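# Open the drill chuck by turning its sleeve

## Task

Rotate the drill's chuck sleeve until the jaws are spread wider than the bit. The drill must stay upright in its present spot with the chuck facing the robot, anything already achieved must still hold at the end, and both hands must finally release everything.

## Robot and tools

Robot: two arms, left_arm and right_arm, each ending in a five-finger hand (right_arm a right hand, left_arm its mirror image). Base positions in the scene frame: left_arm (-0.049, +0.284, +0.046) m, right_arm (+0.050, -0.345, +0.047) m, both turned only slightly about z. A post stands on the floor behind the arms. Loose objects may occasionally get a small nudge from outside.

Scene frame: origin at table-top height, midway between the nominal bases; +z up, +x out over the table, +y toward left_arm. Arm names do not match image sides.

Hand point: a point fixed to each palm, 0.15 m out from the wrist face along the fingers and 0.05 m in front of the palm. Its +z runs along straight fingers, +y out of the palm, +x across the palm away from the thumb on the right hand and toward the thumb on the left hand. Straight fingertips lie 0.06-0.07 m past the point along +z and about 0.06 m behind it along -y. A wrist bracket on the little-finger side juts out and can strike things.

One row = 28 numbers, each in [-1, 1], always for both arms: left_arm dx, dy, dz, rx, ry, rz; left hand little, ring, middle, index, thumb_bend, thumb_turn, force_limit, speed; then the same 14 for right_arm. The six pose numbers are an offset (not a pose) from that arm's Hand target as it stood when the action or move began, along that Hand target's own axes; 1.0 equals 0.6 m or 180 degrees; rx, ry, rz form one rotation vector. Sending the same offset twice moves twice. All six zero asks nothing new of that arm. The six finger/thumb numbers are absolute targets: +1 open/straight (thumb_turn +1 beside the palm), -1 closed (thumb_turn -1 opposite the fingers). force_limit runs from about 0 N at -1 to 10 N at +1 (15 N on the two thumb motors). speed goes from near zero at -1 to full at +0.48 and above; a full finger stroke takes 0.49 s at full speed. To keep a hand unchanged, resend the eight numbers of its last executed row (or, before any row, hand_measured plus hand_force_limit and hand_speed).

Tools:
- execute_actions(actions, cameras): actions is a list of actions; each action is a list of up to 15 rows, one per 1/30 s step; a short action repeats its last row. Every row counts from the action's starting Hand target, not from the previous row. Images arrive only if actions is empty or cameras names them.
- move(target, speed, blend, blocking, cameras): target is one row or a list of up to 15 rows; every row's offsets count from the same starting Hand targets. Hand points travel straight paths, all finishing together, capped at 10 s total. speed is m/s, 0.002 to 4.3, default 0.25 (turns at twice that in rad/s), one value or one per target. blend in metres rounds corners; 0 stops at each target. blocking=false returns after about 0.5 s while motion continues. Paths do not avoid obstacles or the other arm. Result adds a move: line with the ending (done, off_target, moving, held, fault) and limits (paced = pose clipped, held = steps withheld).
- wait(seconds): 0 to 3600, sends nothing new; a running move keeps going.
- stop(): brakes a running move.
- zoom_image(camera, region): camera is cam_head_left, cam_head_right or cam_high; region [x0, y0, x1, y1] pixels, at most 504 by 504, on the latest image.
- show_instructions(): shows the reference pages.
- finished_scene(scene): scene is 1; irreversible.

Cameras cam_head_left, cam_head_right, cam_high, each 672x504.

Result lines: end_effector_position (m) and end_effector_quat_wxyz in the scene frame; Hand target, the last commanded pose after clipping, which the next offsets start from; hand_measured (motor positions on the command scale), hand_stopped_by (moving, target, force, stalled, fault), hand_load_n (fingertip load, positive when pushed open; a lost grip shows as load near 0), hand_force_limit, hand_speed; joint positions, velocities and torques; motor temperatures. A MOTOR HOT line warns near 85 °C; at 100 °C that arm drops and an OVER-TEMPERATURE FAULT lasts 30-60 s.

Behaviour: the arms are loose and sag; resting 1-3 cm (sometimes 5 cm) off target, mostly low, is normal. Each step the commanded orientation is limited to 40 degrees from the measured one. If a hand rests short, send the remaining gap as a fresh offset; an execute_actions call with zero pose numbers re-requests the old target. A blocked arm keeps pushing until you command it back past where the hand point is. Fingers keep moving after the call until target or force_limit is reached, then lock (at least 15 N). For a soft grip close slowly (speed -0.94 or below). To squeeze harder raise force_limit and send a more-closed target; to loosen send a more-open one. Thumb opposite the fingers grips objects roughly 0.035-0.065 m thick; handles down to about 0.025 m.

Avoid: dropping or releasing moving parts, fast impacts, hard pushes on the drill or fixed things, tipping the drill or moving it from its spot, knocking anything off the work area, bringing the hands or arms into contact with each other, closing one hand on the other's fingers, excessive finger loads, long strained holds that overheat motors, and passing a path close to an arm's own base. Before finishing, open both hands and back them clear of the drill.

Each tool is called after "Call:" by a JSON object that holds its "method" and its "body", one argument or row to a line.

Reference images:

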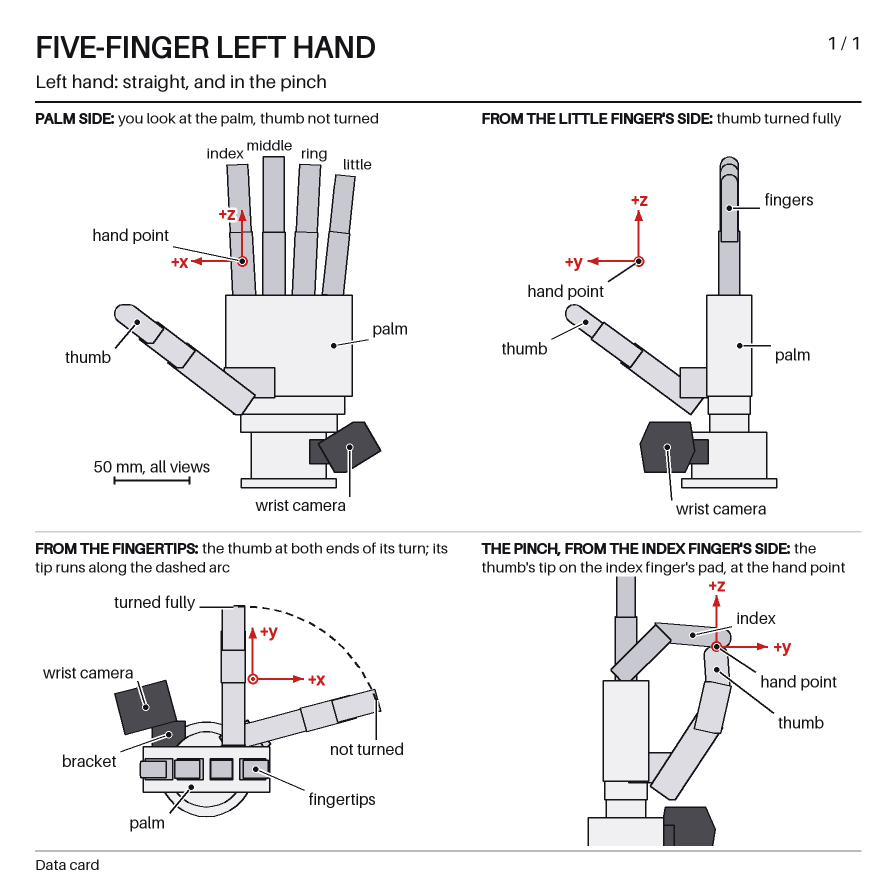

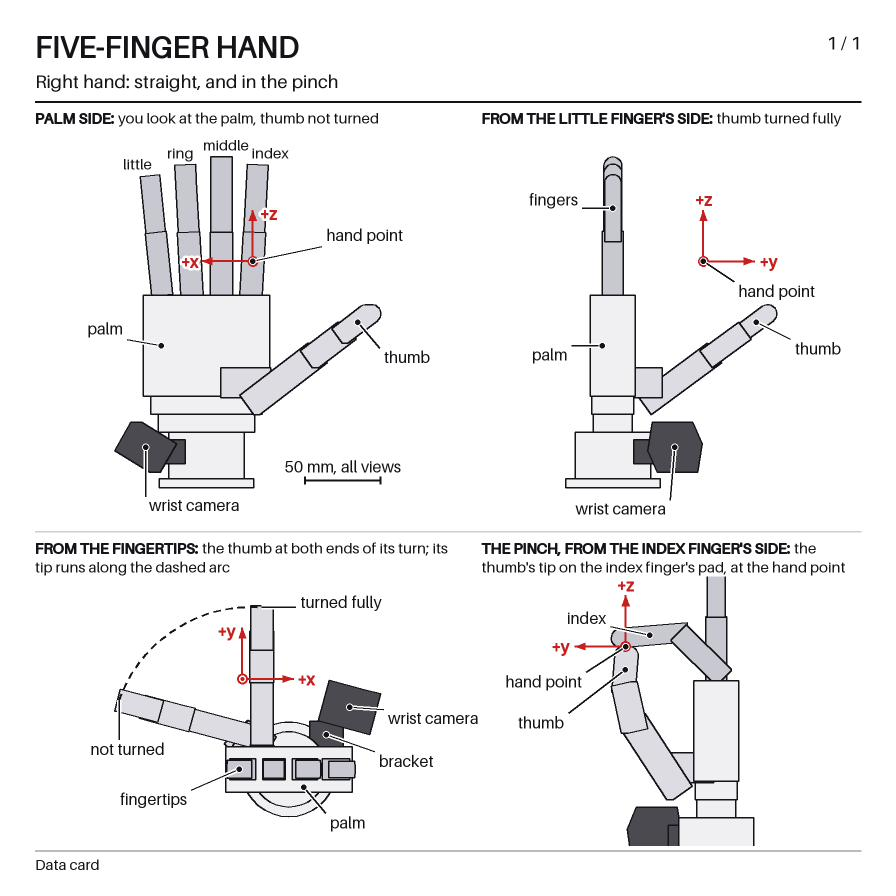

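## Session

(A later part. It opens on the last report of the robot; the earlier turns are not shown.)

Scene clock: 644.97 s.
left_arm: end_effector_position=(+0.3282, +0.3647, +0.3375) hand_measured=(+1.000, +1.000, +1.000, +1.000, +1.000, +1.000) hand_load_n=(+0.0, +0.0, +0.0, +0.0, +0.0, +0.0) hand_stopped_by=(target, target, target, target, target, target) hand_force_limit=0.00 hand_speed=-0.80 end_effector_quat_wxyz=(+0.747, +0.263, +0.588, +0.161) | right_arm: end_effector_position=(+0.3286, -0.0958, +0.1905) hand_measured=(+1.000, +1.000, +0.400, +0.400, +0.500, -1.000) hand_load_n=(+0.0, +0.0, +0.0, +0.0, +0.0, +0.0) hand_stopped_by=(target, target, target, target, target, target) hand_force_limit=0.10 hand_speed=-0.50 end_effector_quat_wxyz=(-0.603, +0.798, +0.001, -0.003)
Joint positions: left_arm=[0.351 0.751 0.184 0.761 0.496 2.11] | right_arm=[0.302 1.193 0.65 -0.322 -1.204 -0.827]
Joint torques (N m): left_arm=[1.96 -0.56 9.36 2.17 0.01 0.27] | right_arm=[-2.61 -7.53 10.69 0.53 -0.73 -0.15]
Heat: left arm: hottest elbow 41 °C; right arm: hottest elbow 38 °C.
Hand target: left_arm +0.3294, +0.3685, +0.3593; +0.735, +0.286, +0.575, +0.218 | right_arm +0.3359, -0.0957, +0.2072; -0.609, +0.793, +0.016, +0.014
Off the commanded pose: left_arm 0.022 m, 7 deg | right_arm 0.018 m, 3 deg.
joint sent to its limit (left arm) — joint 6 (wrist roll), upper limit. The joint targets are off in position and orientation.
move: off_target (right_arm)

Call:
{"method": "move", "body": {
  "target": [0,0,0,0,0,0,1,1,1,1,1,1,0,-0.8,0.0117,0,0,0,0,0,1,1,0.4,0.4,0.5,-1,0.1,-0.5],
  "speed": 0.1,
  "cameras": []
}}

Scene clock: 649.23 s.
left_arm: end_effector_position=(+0.3282, +0.3647, +0.3375) hand_measured=(+1.000, +1.000, +1.000, +1.000, +1.000, +1.000) hand_load_n=(+0.0, +0.0, +0.0, +0.0, +0.0, +0.0) hand_stopped_by=(target, target, target, target, target, target) hand_force_limit=0.00 hand_speed=-0.80 end_effector_quat_wxyz=(+0.747, +0.263, +0.588, +0.161) | right_arm: end_effector_position=(+0.3273, -0.0961, +0.1902) hand_measured=(+1.000, +1.000, +0.400, +0.400, +0.500, -1.000) hand_load_n=(+0.0, +0.0, -0.5, +0.0, +0.5, +0.0) hand_stopped_by=(target, target, target, target, target, target) hand_force_limit=0.10 hand_speed=-0.50 end_effector_quat_wxyz=(-0.603, +0.798, +0.000, -0.005)
Joint positions: left_arm=[0.351 0.751 0.184 0.761 0.496 2.11] | right_arm=[0.302 1.193 0.65 -0.33 -1.205 -0.83]
Joint torques (N m): left_arm=[1.79 -0.62 9.33 2.21 0 0.28] | right_arm=[-2.78 -6.42 12.25 0.55 -0.83 -0.23]
Heat: left arm: hottest elbow 41 °C; right arm: hottest elbow 38 °C.
Hand target: left_arm +0.3294, +0.3685, +0.3593; +0.735, +0.286, +0.575, +0.218 | right_arm +0.3429, -0.0956, +0.2075; -0.609, +0.793, +0.016, +0.014
Off the commanded pose: left_arm 0.022 m, 7 deg | right_arm 0.023 m, 3 deg.
joint sent to its limit (left arm) — joint 6 (wrist roll), upper limit. The joint targets are off in position and orientation.
move: off_target (right_arm)

Call:
{"method": "move", "body": {
  "target": [0,0,0,0,0,0,1,1,1,1,1,1,0,-0.8,0.009,0,0,0,0,0,1,1,0.4,0.4,0.5,-1,0.1,-0.5],
  "speed": 0.1,
  "cameras": []
}}

Scene clock: 671.30 s.
left_arm: end_effector_position=(+0.3282, +0.3647, +0.3375) hand_measured=(+1.000, +1.000, +1.000, +1.000, +1.000, +1.000) hand_load_n=(+0.0, +0.0, +0.0, +0.0, +0.0, +0.0) hand_stopped_by=(target, target, target, target, target, target) hand_force_limit=0.00 hand_speed=-0.80 end_effector_quat_wxyz=(+0.747, +0.263, +0.588, +0.161) | right_arm: end_effector_position=(+0.3269, -0.0962, +0.1876) hand_measured=(+1.000, +1.000, +0.400, +0.400, +0.500, -1.000) hand_load_n=(+0.0, +0.0, +0.0, +0.0, +0.5, +0.0) hand_stopped_by=(target, target, target, target, target, target) hand_force_limit=0.10 hand_speed=-0.50 end_effector_quat_wxyz=(-0.602, +0.799, +0.000, -0.008)
Joint positions: left_arm=[0.351 0.751 0.184 0.761 0.496 2.11] | right_arm=[0.302 1.2 0.65 -0.335 -1.207 -0.837]
Joint torques (N m): left_arm=[1.85 -0.67 9.33 2.17 0.01 0.26] | right_arm=[-2.49 -5.54 13.37 0.62 -0.85 -0.23]
Heat: left arm: hottest elbow 41 °C; right arm: hottest elbow 39 °C.
Hand target: left_arm +0.3294, +0.3685, +0.3593; +0.735, +0.286, +0.575, +0.218 | right_arm +0.3483, -0.0956, +0.2077; -0.609, +0.793, +0.016, +0.014
Off the commanded pose: left_arm 0.022 m, 7 deg | right_arm 0.029 m, 3 deg.
joint sent to its limit (left arm) — joint 6 (wrist roll), upper limit. The joint targets are off in position and orientation.
move: off_target (right_arm)

Call:
{"method": "move", "body": {
  "target": [0,0,0,0,0,0,1,1,1,1,1,1,0,-0.8,0.006,-0.006,0,0,0,0,1,1,0.4,0.4,0.5,-1,0.1,-0.5],
  "speed": 0.1,
  "cameras": []
}}

Scene clock: 675.73 s.
left_arm: end_effector_position=(+0.3282, +0.3647, +0.3375) hand_measured=(+1.000, +1.000, +1.000, +1.000, +1.000, +1.000) hand_load_n=(+0.0, +0.0, +0.0, +0.0, +0.0, +0.0) hand_stopped_by=(target, target, target, target, target, target) hand_force_limit=0.00 hand_speed=-0.80 end_effector_quat_wxyz=(+0.747, +0.263, +0.588, +0.161) | right_arm: end_effector_position=(+0.3282, -0.0959, +0.1890) hand_measured=(+1.000, +1.000, +0.400, +0.400, +0.500, -1.000) hand_load_n=(-0.5, +0.0, +0.0, +0.0, +0.0, +0.0) hand_stopped_by=(target, target, target, target, target, target) hand_force_limit=0.10 hand_speed=-0.50 end_effector_quat_wxyz=(-0.601, +0.799, -0.001, -0.010)
Joint positions: left_arm=[0.351 0.751 0.184 0.761 0.496 2.11] | right_arm=[0.302 1.203 0.658 -0.344 -1.207 -0.837]
Joint torques (N m): left_arm=[1.9 -0.73 9.35 2.17 0 0.27] | right_arm=[-2.78 -5.83 13.96 0.57 -0.82 -0.24]
Heat: left arm: hottest elbow 41 °C; right arm: hottest elbow 39 °C.
Hand target: left_arm +0.3294, +0.3685, +0.3593; +0.735, +0.286, +0.575, +0.218 | right_arm +0.3517, -0.0946, +0.2113; -0.609, +0.793, +0.016, +0.014
Off the commanded pose: left_arm 0.022 m, 7 deg | right_arm 0.032 m, 4 deg.
joint sent to its limit (left arm) — joint 6 (wrist roll), upper limit. The joint targets are off in position and orientation.
move: off_target (right_arm)

Call:
{"method": "move", "body": {
  "target": [0,0,0,0,0,0,1,1,1,1,1,1,0,-0.8,0,0,0,0,0,0,1,1,-0.1,-0.1,-0.2,-1,0.2,-0.94],
  "speed": 0.1,
  "cameras": ["cam_head_right","cam_high"]
}}

Call:
{"method": "zoom_image", "body": {
  "camera": "cam_head_right",
  "region": [315, 195, 375, 265]
}}

Call:
{"method": "zoom_image", "body": {
  "camera": "cam_high",
  "region": [340, 170, 480, 280]
}}

Scene clock: 682.10 s.
left_arm: end_effector_position=(+0.3282, +0.3647, +0.3375) hand_measured=(+1.000, +1.000, +1.000, +1.000, +1.000, +1.000) hand_load_n=(+0.0, +0.0, +0.0, +0.0, +0.0, +0.0) hand_stopped_by=(target, target, target, target, target, target) hand_force_limit=0.00 hand_speed=-0.80 end_effector_quat_wxyz=(+0.747, +0.263, +0.588, +0.161) | right_arm: end_effector_position=(+0.3283, -0.0962, +0.1865) hand_measured=(+1.000, +1.000, +0.136, +0.108, +0.332, -1.000) hand_load_n=(+0.0, +0.0, +5.5, +6.5, +9.0, +1.0) hand_stopped_by=(target, target, force, force, force, target) hand_force_limit=0.20 hand_speed=-0.94 end_effector_quat_wxyz=(-0.600, +0.800, +0.001, -0.010)
Joint positions: left_arm=[0.351 0.751 0.184 0.761 0.496 2.11] | right_arm=[0.302 1.21 0.658 -0.348 -1.207 -0.851]
Joint torques (N m): left_arm=[1.96 -0.56 9.36 2.18 0 0.26] | right_arm=[-2.84 -6.12 13.91 0.72 -0.83 -0.23]
Heat: left arm: hottest elbow 41 °C; right arm: hottest elbow 39 °C.
Hand target: left_arm +0.3294, +0.3685, +0.3593; +0.735, +0.286, +0.575, +0.218 | right_arm +0.3517, -0.0946, +0.2113; -0.609, +0.793, +0.016, +0.014
Off the commanded pose: left_arm 0.022 m, 7 deg | right_arm 0.034 m, 3 deg.
joint sent to its limit (left arm) — joint 6 (wrist roll), upper limit. The joint targets are off in position and orientation.
move: done

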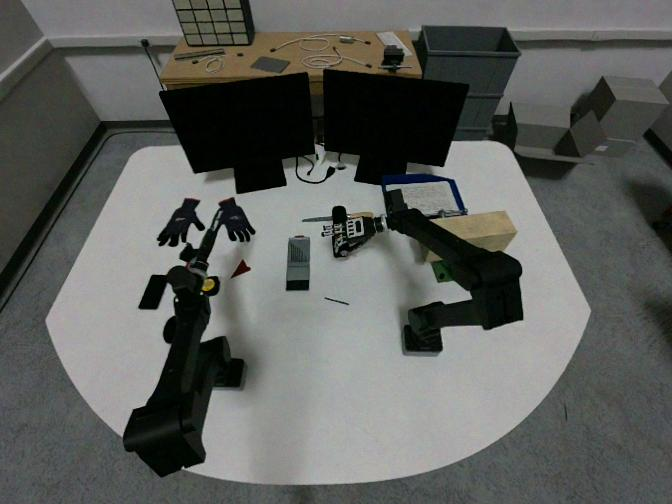

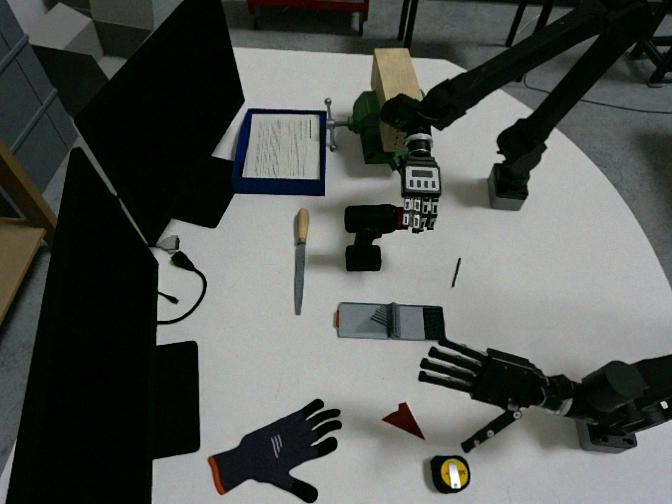

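Scaled by 7.200 from the camera's image (finer frame: 960x720).

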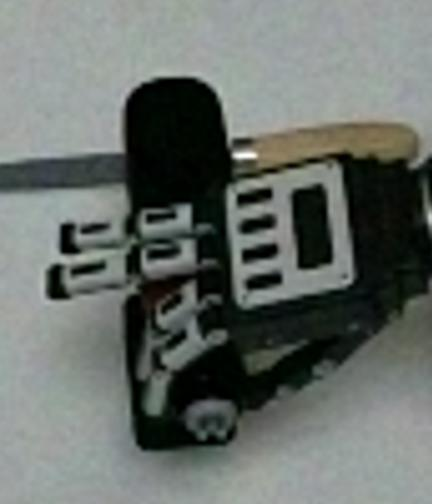

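Scaled by 3.600 from the camera's image (finer frame: 960x720).

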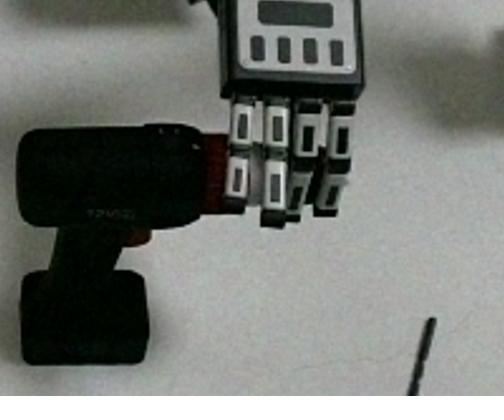

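Call:
{"method": "move", "body": {
  "target": [0,0,0,0,0,0,1,1,1,1,1,1,0,-0.8,0.0173,-0.0173,0.0159,-0.122,0,0,1,1,-0.1,-0.1,-0.2,-1,0.2,-0.94],
  "speed": 0.12,
  "cameras": ["cam_head_right","cam_high"]
}}

Call:
{"method": "zoom_image", "body": {
  "camera": "cam_head_right",
  "region": [315, 195, 375, 265]
}}

Scene clock: 691.13 s.
left_arm: end_effector_position=(+0.3282, +0.3647, +0.3375) hand_measured=(+1.000, +1.000, +1.000, +1.000, +1.000, +1.000) hand_load_n=(+0.0, +0.0, +0.0, +0.0, +0.0, +0.0) hand_stopped_by=(target, target, target, target, target, target) hand_force_limit=0.00 hand_speed=-0.80 end_effector_quat_wxyz=(+0.747, +0.263, +0.588, +0.161) | right_arm: end_effector_position=(+0.3350, -0.0939, +0.1893) hand_measured=(+1.000, +1.000, +0.136, +0.108, +0.332, -1.000) hand_load_n=(+0.0, +0.0, +4.0, +5.5, +10.0, +1.0) hand_stopped_by=(target, target, force, force, force, target) hand_force_limit=0.20 hand_speed=-0.94 end_effector_quat_wxyz=(-0.436, +0.900, -0.012, -0.017)
Joint positions: left_arm=[0.351 0.751 0.184 0.761 0.496 2.11] | right_arm=[0.452 1.234 0.873 -0.775 -0.819 -0.951]
Joint torques (N m): left_arm=[1.96 -0.62 9.35 2.18 0 0.28] | right_arm=[-0.32 -6.71 16.17 0.65 -0.25 -0.25]
Heat: left arm: hottest elbow 41 °C; right arm: hottest elbow 40 °C.
Hand target: left_arm +0.3294, +0.3685, +0.3593; +0.735, +0.286, +0.575, +0.218 | right_arm +0.3617, -0.0826, +0.2193; -0.447, +0.894, +0.013, +0.017
Off the commanded pose: left_arm 0.022 m, 7 deg | right_arm 0.042 m, 5 deg.
joint sent to its limit (left arm) — joint 6 (wrist roll), upper limit. The joint targets are off in position and orientation.
move: off_target (right_arm)

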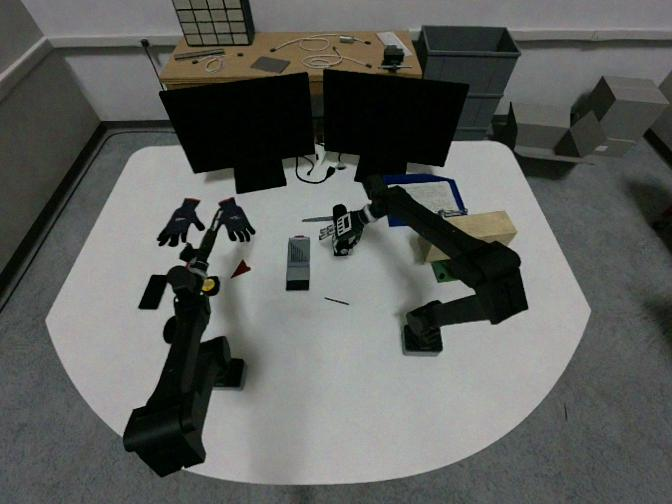

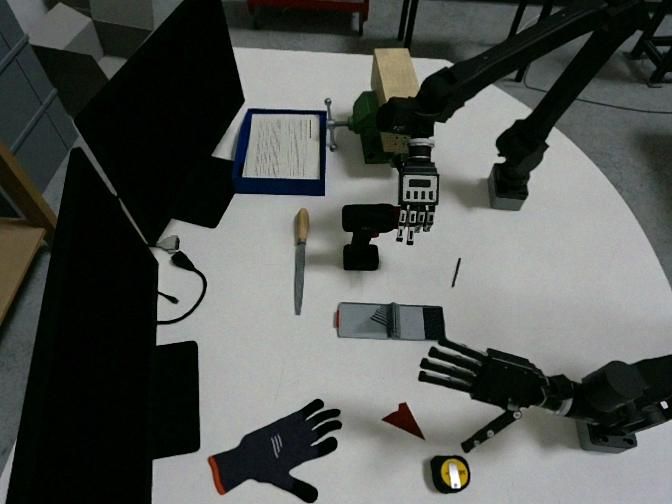

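Scaled by 7.200 from the camera's image (finer frame: 960x720).

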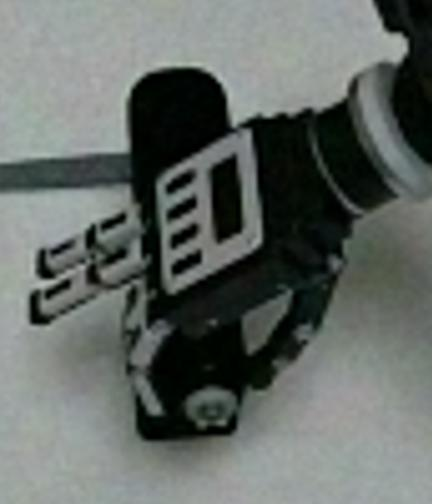

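Call:
{"method": "move", "body": {
  "target": [0,0,0,0,0,0,1,1,1,1,1,1,0,-0.8,-0.0163,-0.0117,0.006,-0.111,0,0,1,1,-0.1,-0.1,-0.2,-1,0.2,-0.94],
  "speed": 0.12,
  "cameras": ["cam_head_right","cam_high"]
}}

Call:
{"method": "zoom_image", "body": {
  "camera": "cam_head_right",
  "region": [315, 195, 375, 265]
}}

Scene clock: 698.90 s.
left_arm: end_effector_position=(+0.3282, +0.3647, +0.3375) hand_measured=(+1.000, +1.000, +1.000, +1.000, +1.000, +1.000) hand_load_n=(+0.0, +0.0, +0.0, +0.0, +0.0, +0.0) hand_stopped_by=(target, target, target, target, target, target) hand_force_limit=0.00 hand_speed=-0.80 end_effector_quat_wxyz=(+0.747, +0.263, +0.588, +0.161) | right_arm: end_effector_position=(+0.3357, -0.0956, +0.1891) hand_measured=(+1.000, +1.000, +0.136, +0.108, +0.332, -1.000) hand_load_n=(+0.0, +0.0, +4.0, +6.0, +9.5, +1.5) hand_stopped_by=(target, target, force, force, force, target) hand_force_limit=0.20 hand_speed=-0.94 end_effector_quat_wxyz=(-0.266, +0.964, +0.004, -0.004)
Joint positions: left_arm=[0.351 0.751 0.184 0.761 0.496 2.11] | right_arm=[0.618 1.303 1.028 -0.994 -0.453 -0.942]
Joint torques (N m): left_arm=[1.96 -0.67 9.36 2.17 0 0.26] | right_arm=[-0.26 -8.35 16.32 0.23 -0.18 0.08]
Heat: left arm: hottest elbow 41 °C; right arm: hottest elbow 41 °C.
Hand target: left_arm +0.3294, +0.3685, +0.3593; +0.735, +0.286, +0.575, +0.218 | right_arm +0.3517, -0.0756, +0.2224; -0.285, +0.958, +0.010, +0.019
Off the commanded pose: left_arm 0.022 m, 7 deg | right_arm 0.042 m, 4 deg.
joint sent to its limit (left arm) — joint 6 (wrist roll), upper limit. The joint targets are off in position and orientation.
move: off_target (right_arm)

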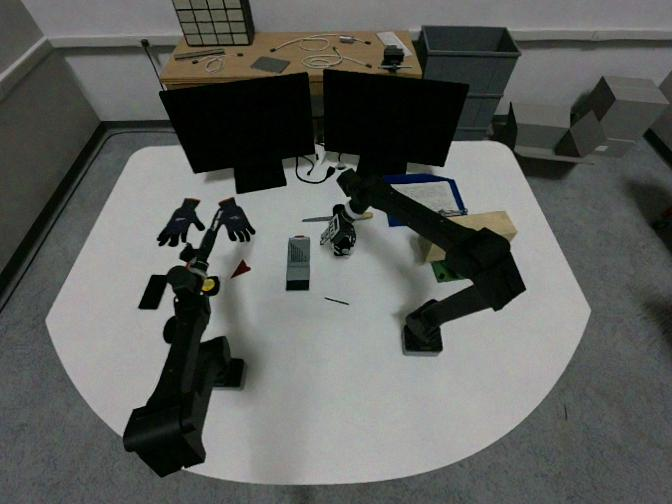

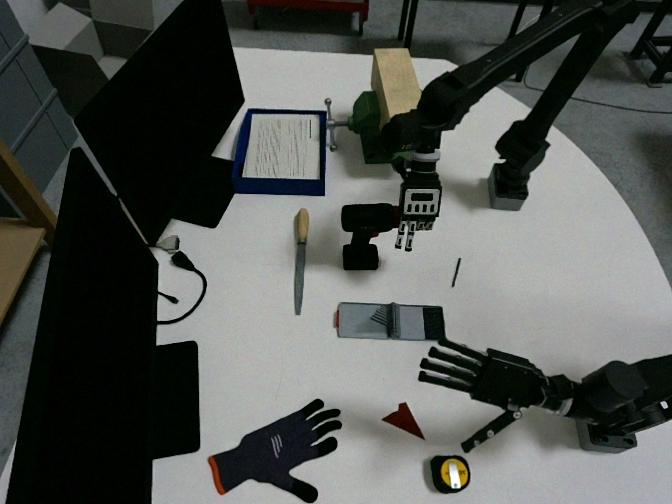

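Scaled by 7.200 from the camera's image (finer frame: 960x720).

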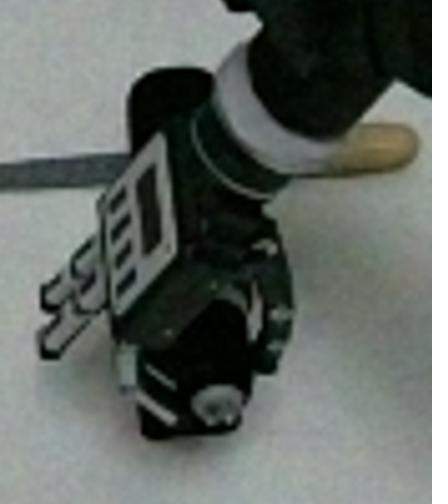

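Call:
{"method": "move", "body": {
  "target": [0,0,0,0,0,0,1,1,1,1,1,1,0,-0.8,-0.0132,-0.0145,0.0087,-0.111,0,0,1,1,-0.1,-0.1,-0.2,-1,0.2,-0.94],
  "speed": 0.12,
  "cameras": ["cam_head_right","cam_high"]
}}

Call:
{"method": "zoom_image", "body": {
  "camera": "cam_head_right",
  "region": [315, 195, 375, 265]
}}

Call:
{"method": "zoom_image", "body": {
  "camera": "cam_high",
  "region": [330, 180, 450, 290]
}}

Scene clock: 705.03 s.
left_arm: end_effector_position=(+0.3282, +0.3647, +0.3375) hand_measured=(+1.000, +1.000, +1.000, +1.000, +1.000, +1.000) hand_load_n=(+0.0, +0.0, +0.0, +0.0, +0.0, +0.0) hand_stopped_by=(target, target, target, target, target, target) hand_force_limit=0.00 hand_speed=-0.80 end_effector_quat_wxyz=(+0.747, +0.263, +0.588, +0.161) | right_arm: end_effector_position=(+0.3338, -0.0914, +0.1892) hand_measured=(+1.000, +1.000, +0.136, +0.108, +0.332, -1.000) hand_load_n=(+0.0, +0.0, +4.5, +7.5, +9.0, +4.5) hand_stopped_by=(target, target, force, force, force, target) hand_force_limit=0.20 hand_speed=-0.94 end_effector_quat_wxyz=(-0.089, +0.996, +0.003, -0.003)
Joint positions: left_arm=[0.351 0.751 0.184 0.761 0.496 2.11] | right_arm=[0.776 1.449 1.19 -1.198 -0.137 -0.844]
Joint torques (N m): left_arm=[1.85 -0.62 9.36 2.18 0.01 0.27] | right_arm=[-0.32 -10.75 16.14 -0.44 -0.07 0.11]
Heat: left arm: hottest elbow 41 °C; right arm: hottest elbow 41 °C.
Hand target: left_arm +0.3294, +0.3685, +0.3593; +0.735, +0.286, +0.575, +0.218 | right_arm +0.3437, -0.0656, +0.2224; -0.114, +0.993, +0.007, +0.020
Off the commanded pose: left_arm 0.022 m, 7 deg | right_arm 0.043 m, 4 deg.
joint sent to its limit (left arm) — joint 6 (wrist roll), upper limit. The joint targets are off in position and orientation.
move: off_target (right_arm)

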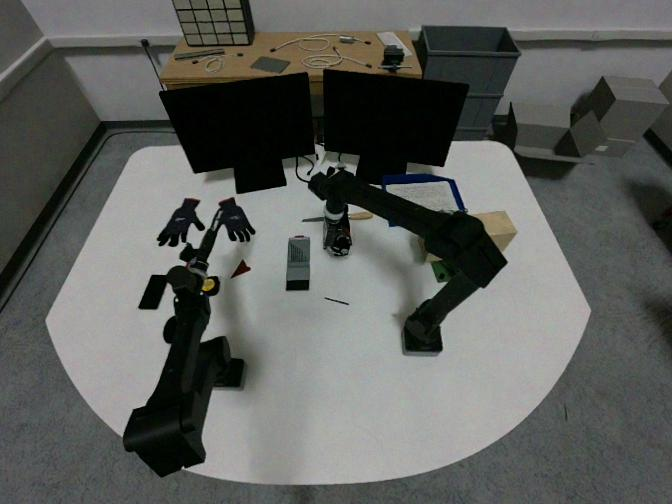

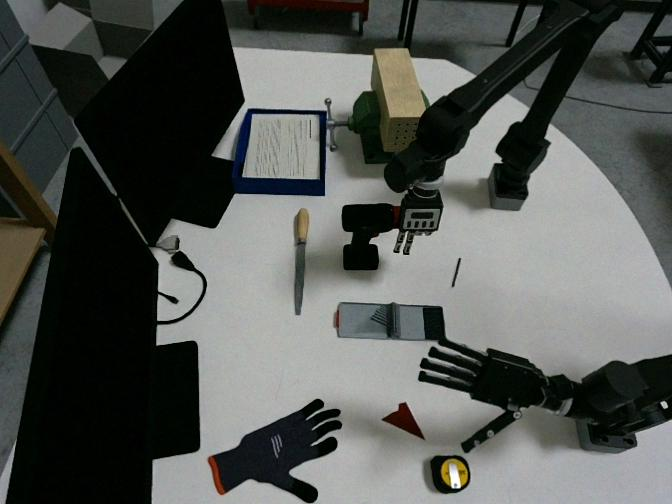

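Scaled by 7.200 from the camera's image (finer frame: 960x720).

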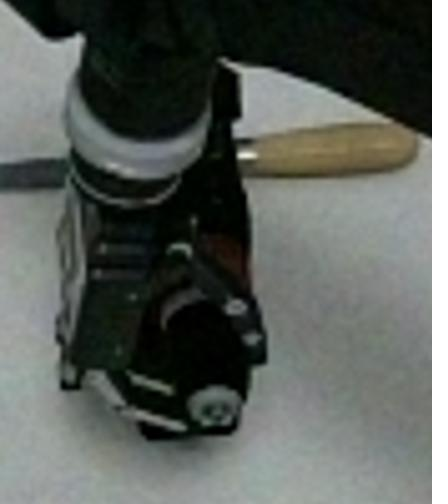

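Scaled by 4.200 from the camera's image (finer frame: 960x720).

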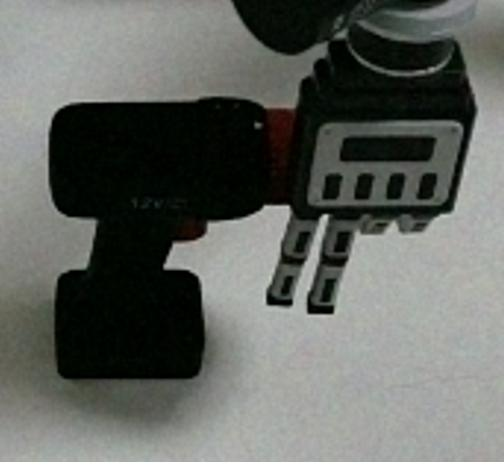

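Call:
{"method": "move", "body": {
  "target": [0,0,0,0,0,0,1,1,1,1,1,1,0,-0.8,-0.0167,-0.01,0.002,-0.1,0,0,1,1,-0.1,-0.1,-0.2,-1,0.2,-0.94],
  "speed": 0.12,
  "cameras": ["cam_head_right","cam_high"]
}}

Call:
{"method": "zoom_image", "body": {
  "camera": "cam_head_right",
  "region": [315, 195, 375, 265]
}}

Call:
{"method": "zoom_image", "body": {
  "camera": "cam_high",
  "region": [330, 180, 450, 290]
}}

Scene clock: 711.43 s.
left_arm: end_effector_position=(+0.3282, +0.3647, +0.3375) hand_measured=(+1.000, +1.000, +1.000, +1.000, +1.000, +1.000) hand_load_n=(+0.0, +0.0, +0.0, +0.0, +0.0, +0.0) hand_stopped_by=(target, target, target, target, target, target) hand_force_limit=0.00 hand_speed=-0.80 end_effector_quat_wxyz=(+0.747, +0.263, +0.588, +0.161) | right_arm: end_effector_position=(+0.3309, -0.0772, +0.1911) hand_measured=(+1.000, +1.000, +0.136, +0.108, +0.332, -1.000) hand_load_n=(+0.0, +0.0, +5.5, +8.0, +8.0, +4.0) hand_stopped_by=(target, target, force, force, force, target) hand_force_limit=0.20 hand_speed=-0.94 end_effector_quat_wxyz=(+0.055, +0.998, +0.003, +0.003)
Joint positions: left_arm=[0.351 0.751 0.184 0.761 0.496 2.11] | right_arm=[0.897 1.61 1.339 -1.378 0.077 -0.728]
Joint torques (N m): left_arm=[1.9 -0.56 9.35 2.17 0 0.27] | right_arm=[-0.26 -13.1 15.17 -1.54 0.24 0.12]
Heat: left arm: hottest elbow 41 °C; right arm: hottest elbow 42 °C.
Hand target: left_arm +0.3294, +0.3685, +0.3593; +0.735, +0.286, +0.575, +0.218 | right_arm +0.3336, -0.0595, +0.2222; +0.043, +0.999, +0.003, +0.021
Off the commanded pose: left_arm 0.022 m, 7 deg | right_arm 0.036 m, 2 deg.
joint sent to its limit (left arm) — joint 6 (wrist roll), upper limit. The joint targets are off in position and orientation.
move: off_target (right_arm)

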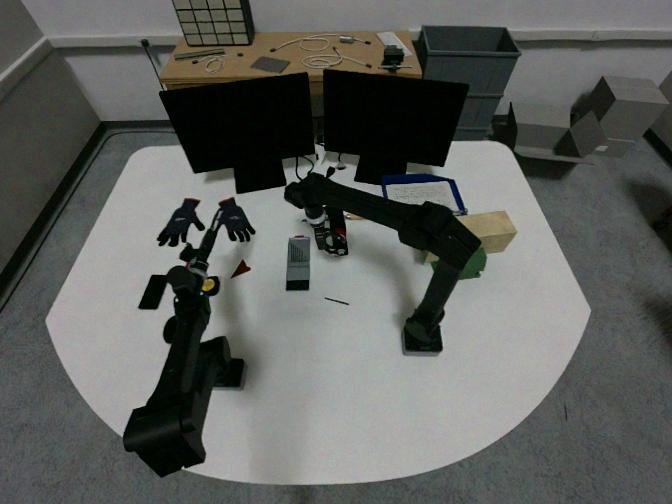

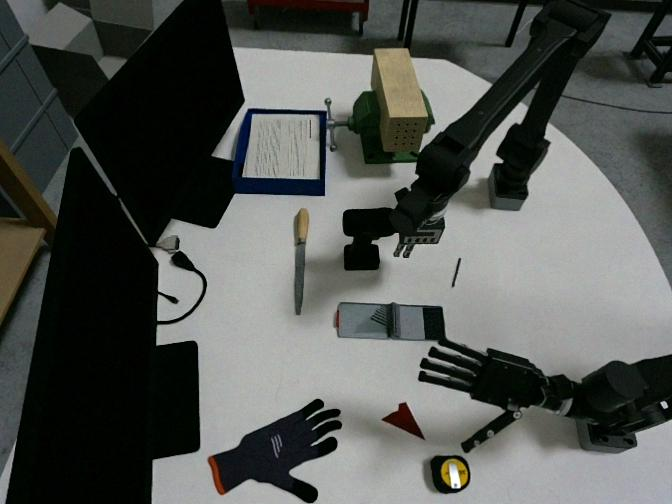

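Scaled by 7.200 from the camera's image (finer frame: 960x720).

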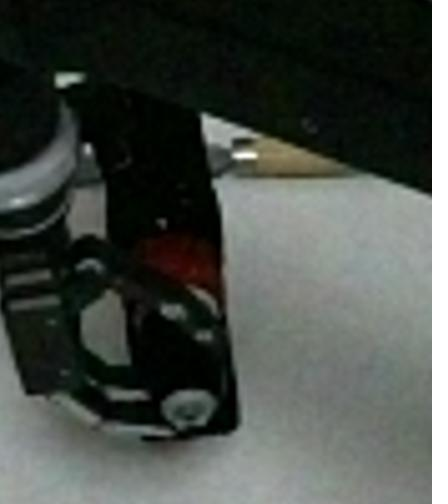

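Scaled by 4.200 from the camera's image (finer frame: 960x720).

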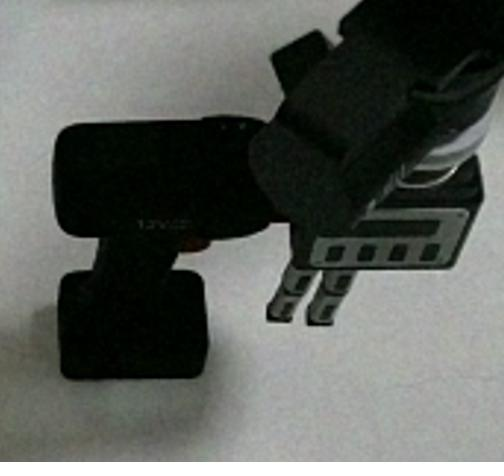

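Call:
{"method": "zoom_image", "body": {
  "camera": "cam_head_right",
  "region": [330, 243, 352, 265]
}}

Scaled by 22.909 from the camera's image (finer frame: 960x720).

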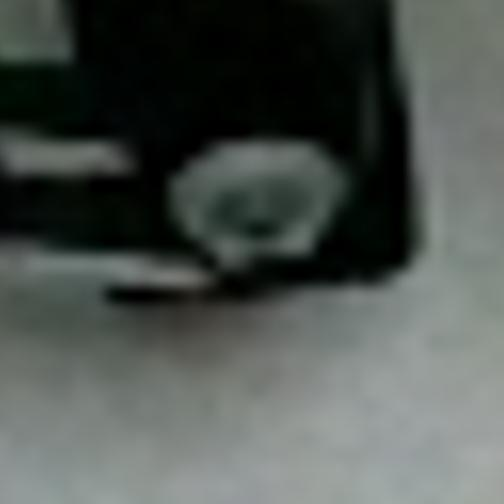

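Call:
{"method": "move", "body": {
  "target": [0,0,0,0,0,0,1,1,1,1,1,1,0,-0.8,-0.01,0.035,0.008,0.01,0,0,1,1,-0.1,-0.1,-0.2,-1,0.2,-0.94],
  "speed": 0.05,
  "cameras": ["cam_head_right","cam_high"]
}}

Call:
{"method": "zoom_image", "body": {
  "camera": "cam_head_right",
  "region": [315, 195, 375, 265]
}}

Call:
{"method": "zoom_image", "body": {
  "camera": "cam_high",
  "region": [330, 180, 450, 290]
}}

Scene clock: 722.47 s.
left_arm: end_effector_position=(+0.3282, +0.3647, +0.3375) hand_measured=(+1.000, +1.000, +1.000, +1.000, +1.000, +1.000) hand_load_n=(+0.0, +0.0, +0.0, +0.0, +0.0, +0.0) hand_stopped_by=(target, target, target, target, target, target) hand_force_limit=0.00 hand_speed=-0.80 end_effector_quat_wxyz=(+0.747, +0.263, +0.588, +0.161) | right_arm: end_effector_position=(+0.3229, -0.0814, +0.1923) hand_measured=(+1.000, +1.000, +0.136, +0.108, +0.332, -1.000) hand_load_n=(+0.0, +0.0, +6.0, +8.0, +8.0, +3.5) hand_stopped_by=(target, target, force, force, force, target) hand_force_limit=0.20 hand_speed=-0.94 end_effector_quat_wxyz=(+0.049, +0.999, -0.001, -0.001)
Joint positions: left_arm=[0.351 0.751 0.184 0.761 0.496 2.11] | right_arm=[0.897 1.587 1.316 -1.376 0.064 -0.721]
Joint torques (N m): left_arm=[1.85 -0.56 9.35 2.21 0 0.26] | right_arm=[-2.61 -15.56 10.37 0.03 0.03 -0.23]
Motor temperatures (°C): left_arm=[33 36 41 32 29 29] | right_arm=[31 34 44 32 32 29]
Heat: left arm: hottest elbow 41 °C; right arm: hottest elbow 44 °C.
Hand target: left_arm +0.3294, +0.3685, +0.3593; +0.735, +0.286, +0.575, +0.218 | right_arm +0.3279, -0.0809, +0.2189; +0.027, +0.999, +0.004, +0.021
Off the commanded pose: left_arm 0.022 m, 7 deg | right_arm 0.027 m, 4 deg.
joint sent to its limit (left arm) — joint 6 (wrist roll), upper limit. The joint targets are off in position and orientation.
move: off_target (right_arm)

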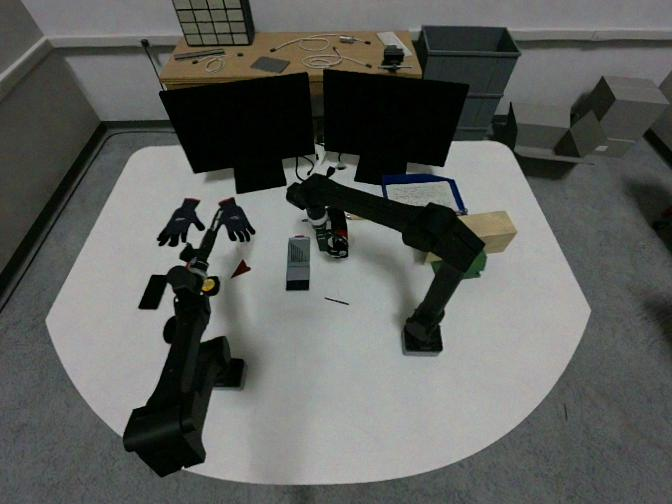

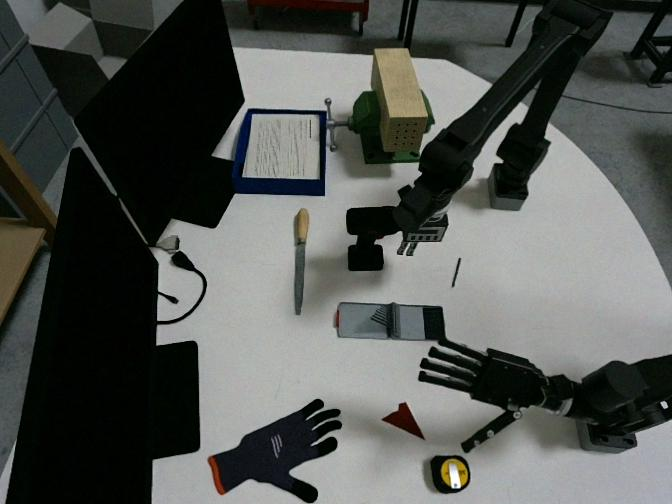

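Scaled by 7.200 from the camera's image (finer frame: 960x720).

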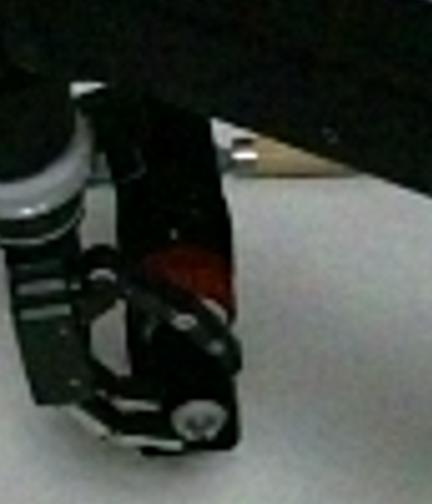

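Scaled by 4.200 from the camera's image (finer frame: 960x720).

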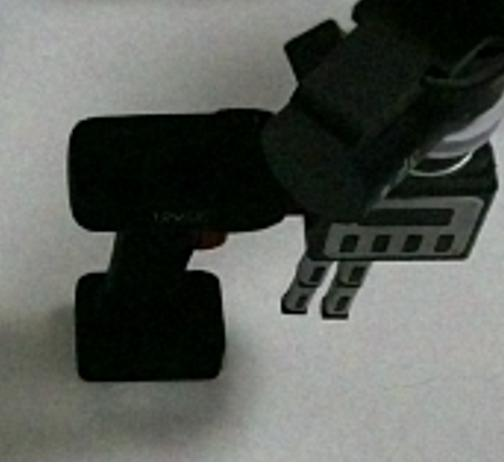

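Call:
{"method": "move", "body": {
  "target": [
    [0,0,0,0,0,0,1,1,1,1,1,1,0,-0.8,0,0,0,0,0,0,1,1,1,1,1,-1,0.1,-0.7],
    [0,0,0,0,0,0,1,1,1,1,1,1,0,-0.8,0.0075,-0.0263,0.028,0.0728,0,0,1,1,1,1,1,-1,0.1,-0.7],
    [0,0,0,0,0,0,1,1,1,1,1,1,0,-0.8,0.0158,-0.0043,0.0228,0.2394,0,0,1,1,1,1,1,-1,0.1,-0.7],
    [0,0,0,0,0,0,1,1,1,1,1,1,0,-0.8,0.022,0.02,0.0353,0.434,0,0,1,1,1,1,1,-1,0.1,-0.7]
  ],
  "speed": 0.2,
  "blend": [0,0.02,0.02,0],
  "cameras": ["cam_head_right","cam_high"]
}}

Call:
{"method": "zoom_image", "body": {
  "camera": "cam_head_right",
  "region": [315, 195, 375, 265]
}}

Call:
{"method": "zoom_image", "body": {
  "camera": "cam_high",
  "region": [340, 170, 480, 280]
}}

Call:
{"method": "zoom_image", "body": {
  "camera": "cam_head_right",
  "region": [330, 243, 352, 265]
}}

Scene clock: 738.80 s.
left_arm: end_effector_position=(+0.3282, +0.3647, +0.3375) hand_measured=(+1.000, +1.000, +1.000, +1.000, +1.000, +1.000) hand_load_n=(+0.0, +0.0, +0.0, +0.0, +0.0, +0.0) hand_stopped_by=(target, target, target, target, target, target) hand_force_limit=0.00 hand_speed=-0.80 end_effector_quat_wxyz=(+0.747, +0.263, +0.588, +0.161) | right_arm: end_effector_position=(+0.3336, -0.0932, +0.1911) hand_measured=(+1.000, +1.000, +1.000, +1.000, +1.000, -1.000) hand_load_n=(+0.0, +0.0, +0.0, +0.0, +0.0, +0.0) hand_stopped_by=(target, target, target, target, target, target) hand_force_limit=0.10 hand_speed=-0.70 end_effector_quat_wxyz=(-0.601, +0.799, +0.010, -0.001)
Joint positions: left_arm=[0.351 0.751 0.184 0.761 0.496 2.11] | right_arm=[0.308 1.21 0.67 -0.338 -1.202 -0.853]
Joint torques (N m): left_arm=[1.96 -0.67 9.35 2.19 0.01 0.27] | right_arm=[-2.78 -6.89 9.35 2.44 -0.82 0.09]
Heat: left arm: hottest elbow 41 °C; right arm: hottest elbow 42 °C.
Hand target: left_arm +0.3294, +0.3685, +0.3593; +0.735, +0.286, +0.575, +0.218 | right_arm +0.3421, -0.0939, +0.1990; -0.609, +0.793, +0.016, +0.014
Off the commanded pose: left_arm 0.022 m, 7 deg | right_arm 0.012 m, 2 deg.
joint sent to its limit (left arm) — joint 6 (wrist roll), upper limit. The joint targets are off in position and orientation.
move: off_target (right_arm)

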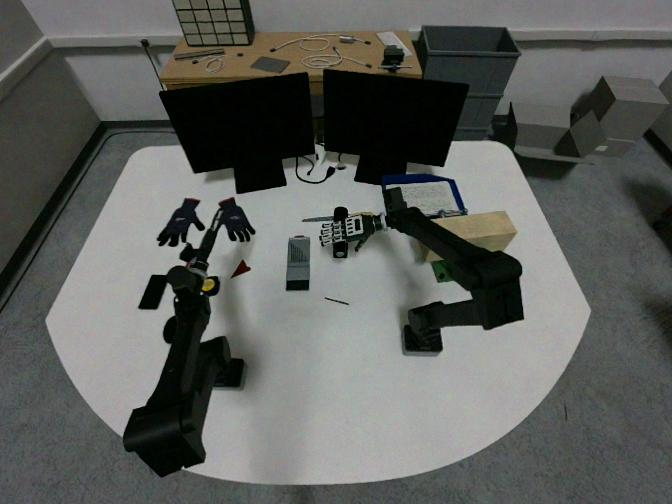

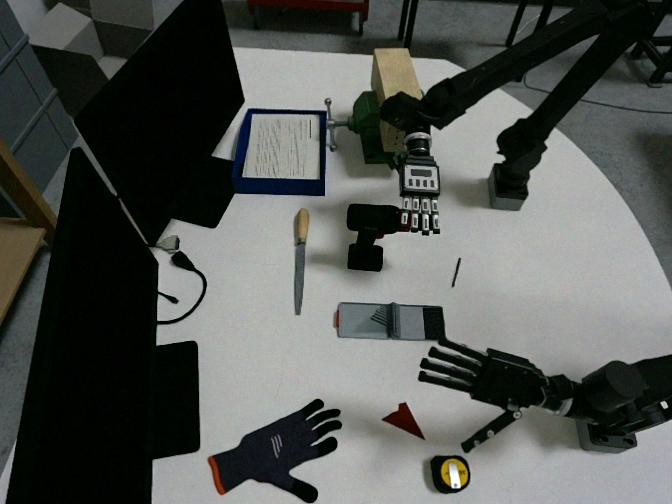

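Scaled by 7.200 from the camera's image (finer frame: 960x720).

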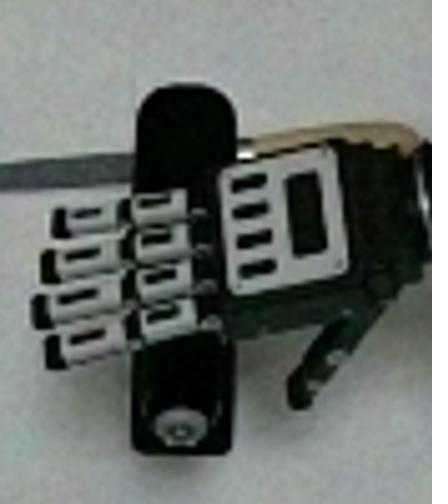

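Scaled by 3.600 from the camera's image (finer frame: 960x720).

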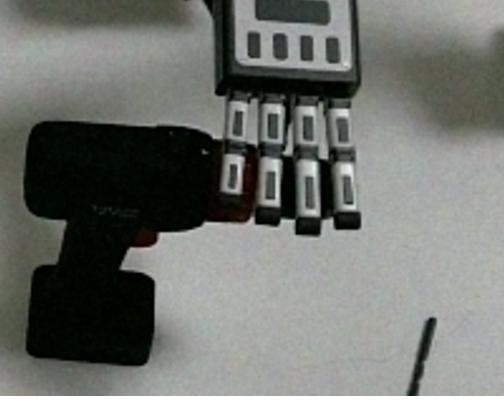

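Scaled by 22.909 from the camera's image (finer frame: 960x720).

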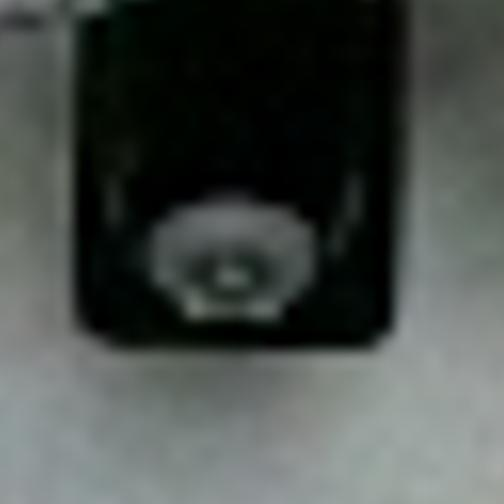

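Call:
{"method": "move", "body": {
  "target": [
    [0,0,0,0,0,0,1,1,1,1,1,1,0,-0.8,0,0,0,0,0,0,1,1,0.5,0.5,0.6,-1,0.2,-0.6],
    [0,0,0,0,0,0,1,1,1,1,1,1,0,-0.8,0,0,0,0,0,0,1,1,-0.1,-0.1,-0.2,-1,0.2,-0.94]
  ],
  "speed": 0.1,
  "cameras": ["cam_head_right","cam_high"]
}}

Call:
{"method": "zoom_image", "body": {
  "camera": "cam_head_right",
  "region": [315, 195, 375, 265]
}}

Scene clock: 754.73 s.
left_arm: end_effector_position=(+0.3282, +0.3647, +0.3375) hand_measured=(+1.000, +1.000, +1.000, +1.000, +1.000, +1.000) hand_load_n=(+0.0, +0.0, +0.0, +0.0, +0.0, +0.0) hand_stopped_by=(target, target, target, target, target, target) hand_force_limit=0.00 hand_speed=-0.80 end_effector_quat_wxyz=(+0.747, +0.263, +0.588, +0.161) | right_arm: end_effector_position=(+0.3319, -0.0910, +0.1920) hand_measured=(+1.000, +1.000, +0.130, +0.134, +0.364, -1.000) hand_load_n=(+0.0, +0.0, +7.0, +6.5, +9.0, +0.0) hand_stopped_by=(target, target, force, force, force, target) hand_force_limit=0.20 hand_speed=-0.94 end_effector_quat_wxyz=(-0.603, +0.798, +0.011, -0.005)
Joint positions: left_arm=[0.351 0.751 0.184 0.761 0.496 2.11] | right_arm=[0.314 1.21 0.67 -0.333 -1.205 -0.845]
Joint torques (N m): left_arm=[2.02 -0.62 9.33 2.17 0.01 0.28] | right_arm=[-3.02 -6.71 9.2 2.44 -0.69 0.03]
Heat: left arm: hottest elbow 41 °C; right arm: hottest elbow 40 °C.
Hand target: left_arm +0.3294, +0.3685, +0.3593; +0.735, +0.286, +0.575, +0.218 | right_arm +0.3421, -0.0939, +0.1990; -0.609, +0.793, +0.016, +0.014
Off the commanded pose: left_arm 0.022 m, 7 deg | right_arm 0.013 m, 2 deg.
joint sent to its limit (left arm) — joint 6 (wrist roll), upper limit. The joint targets are off in position and orientation.
move: done; target 2's new numbers were sent with right_arm's hand 0.012 m and 2 deg from that target

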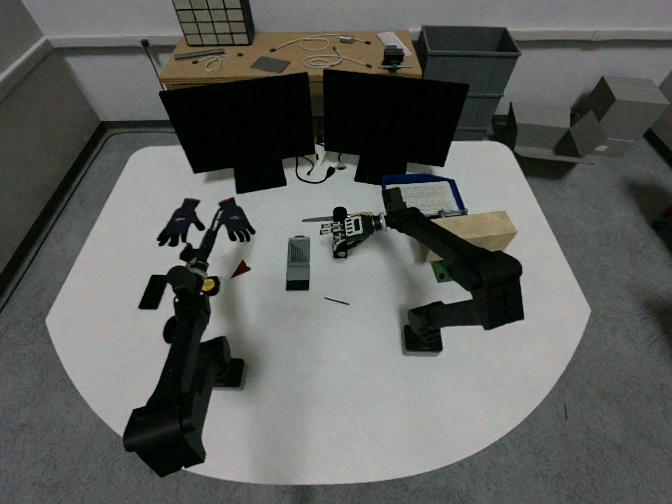

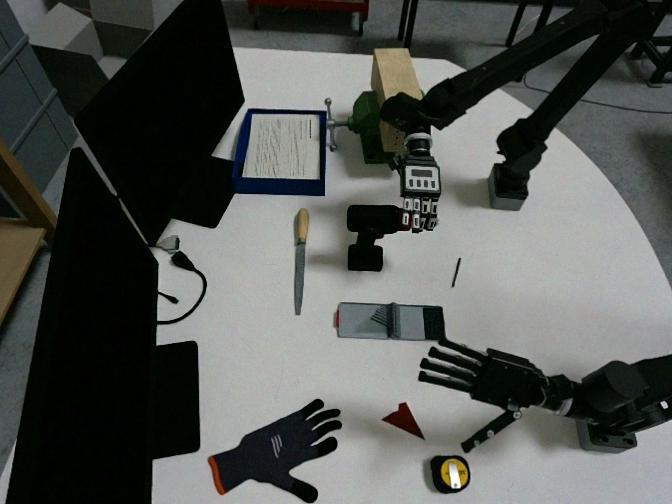

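Scaled by 7.200 from the camera's image (finer frame: 960x720).

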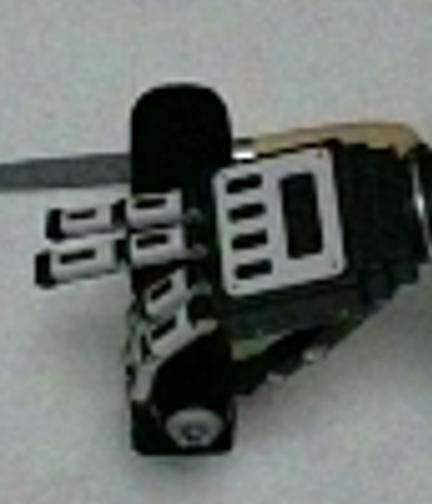

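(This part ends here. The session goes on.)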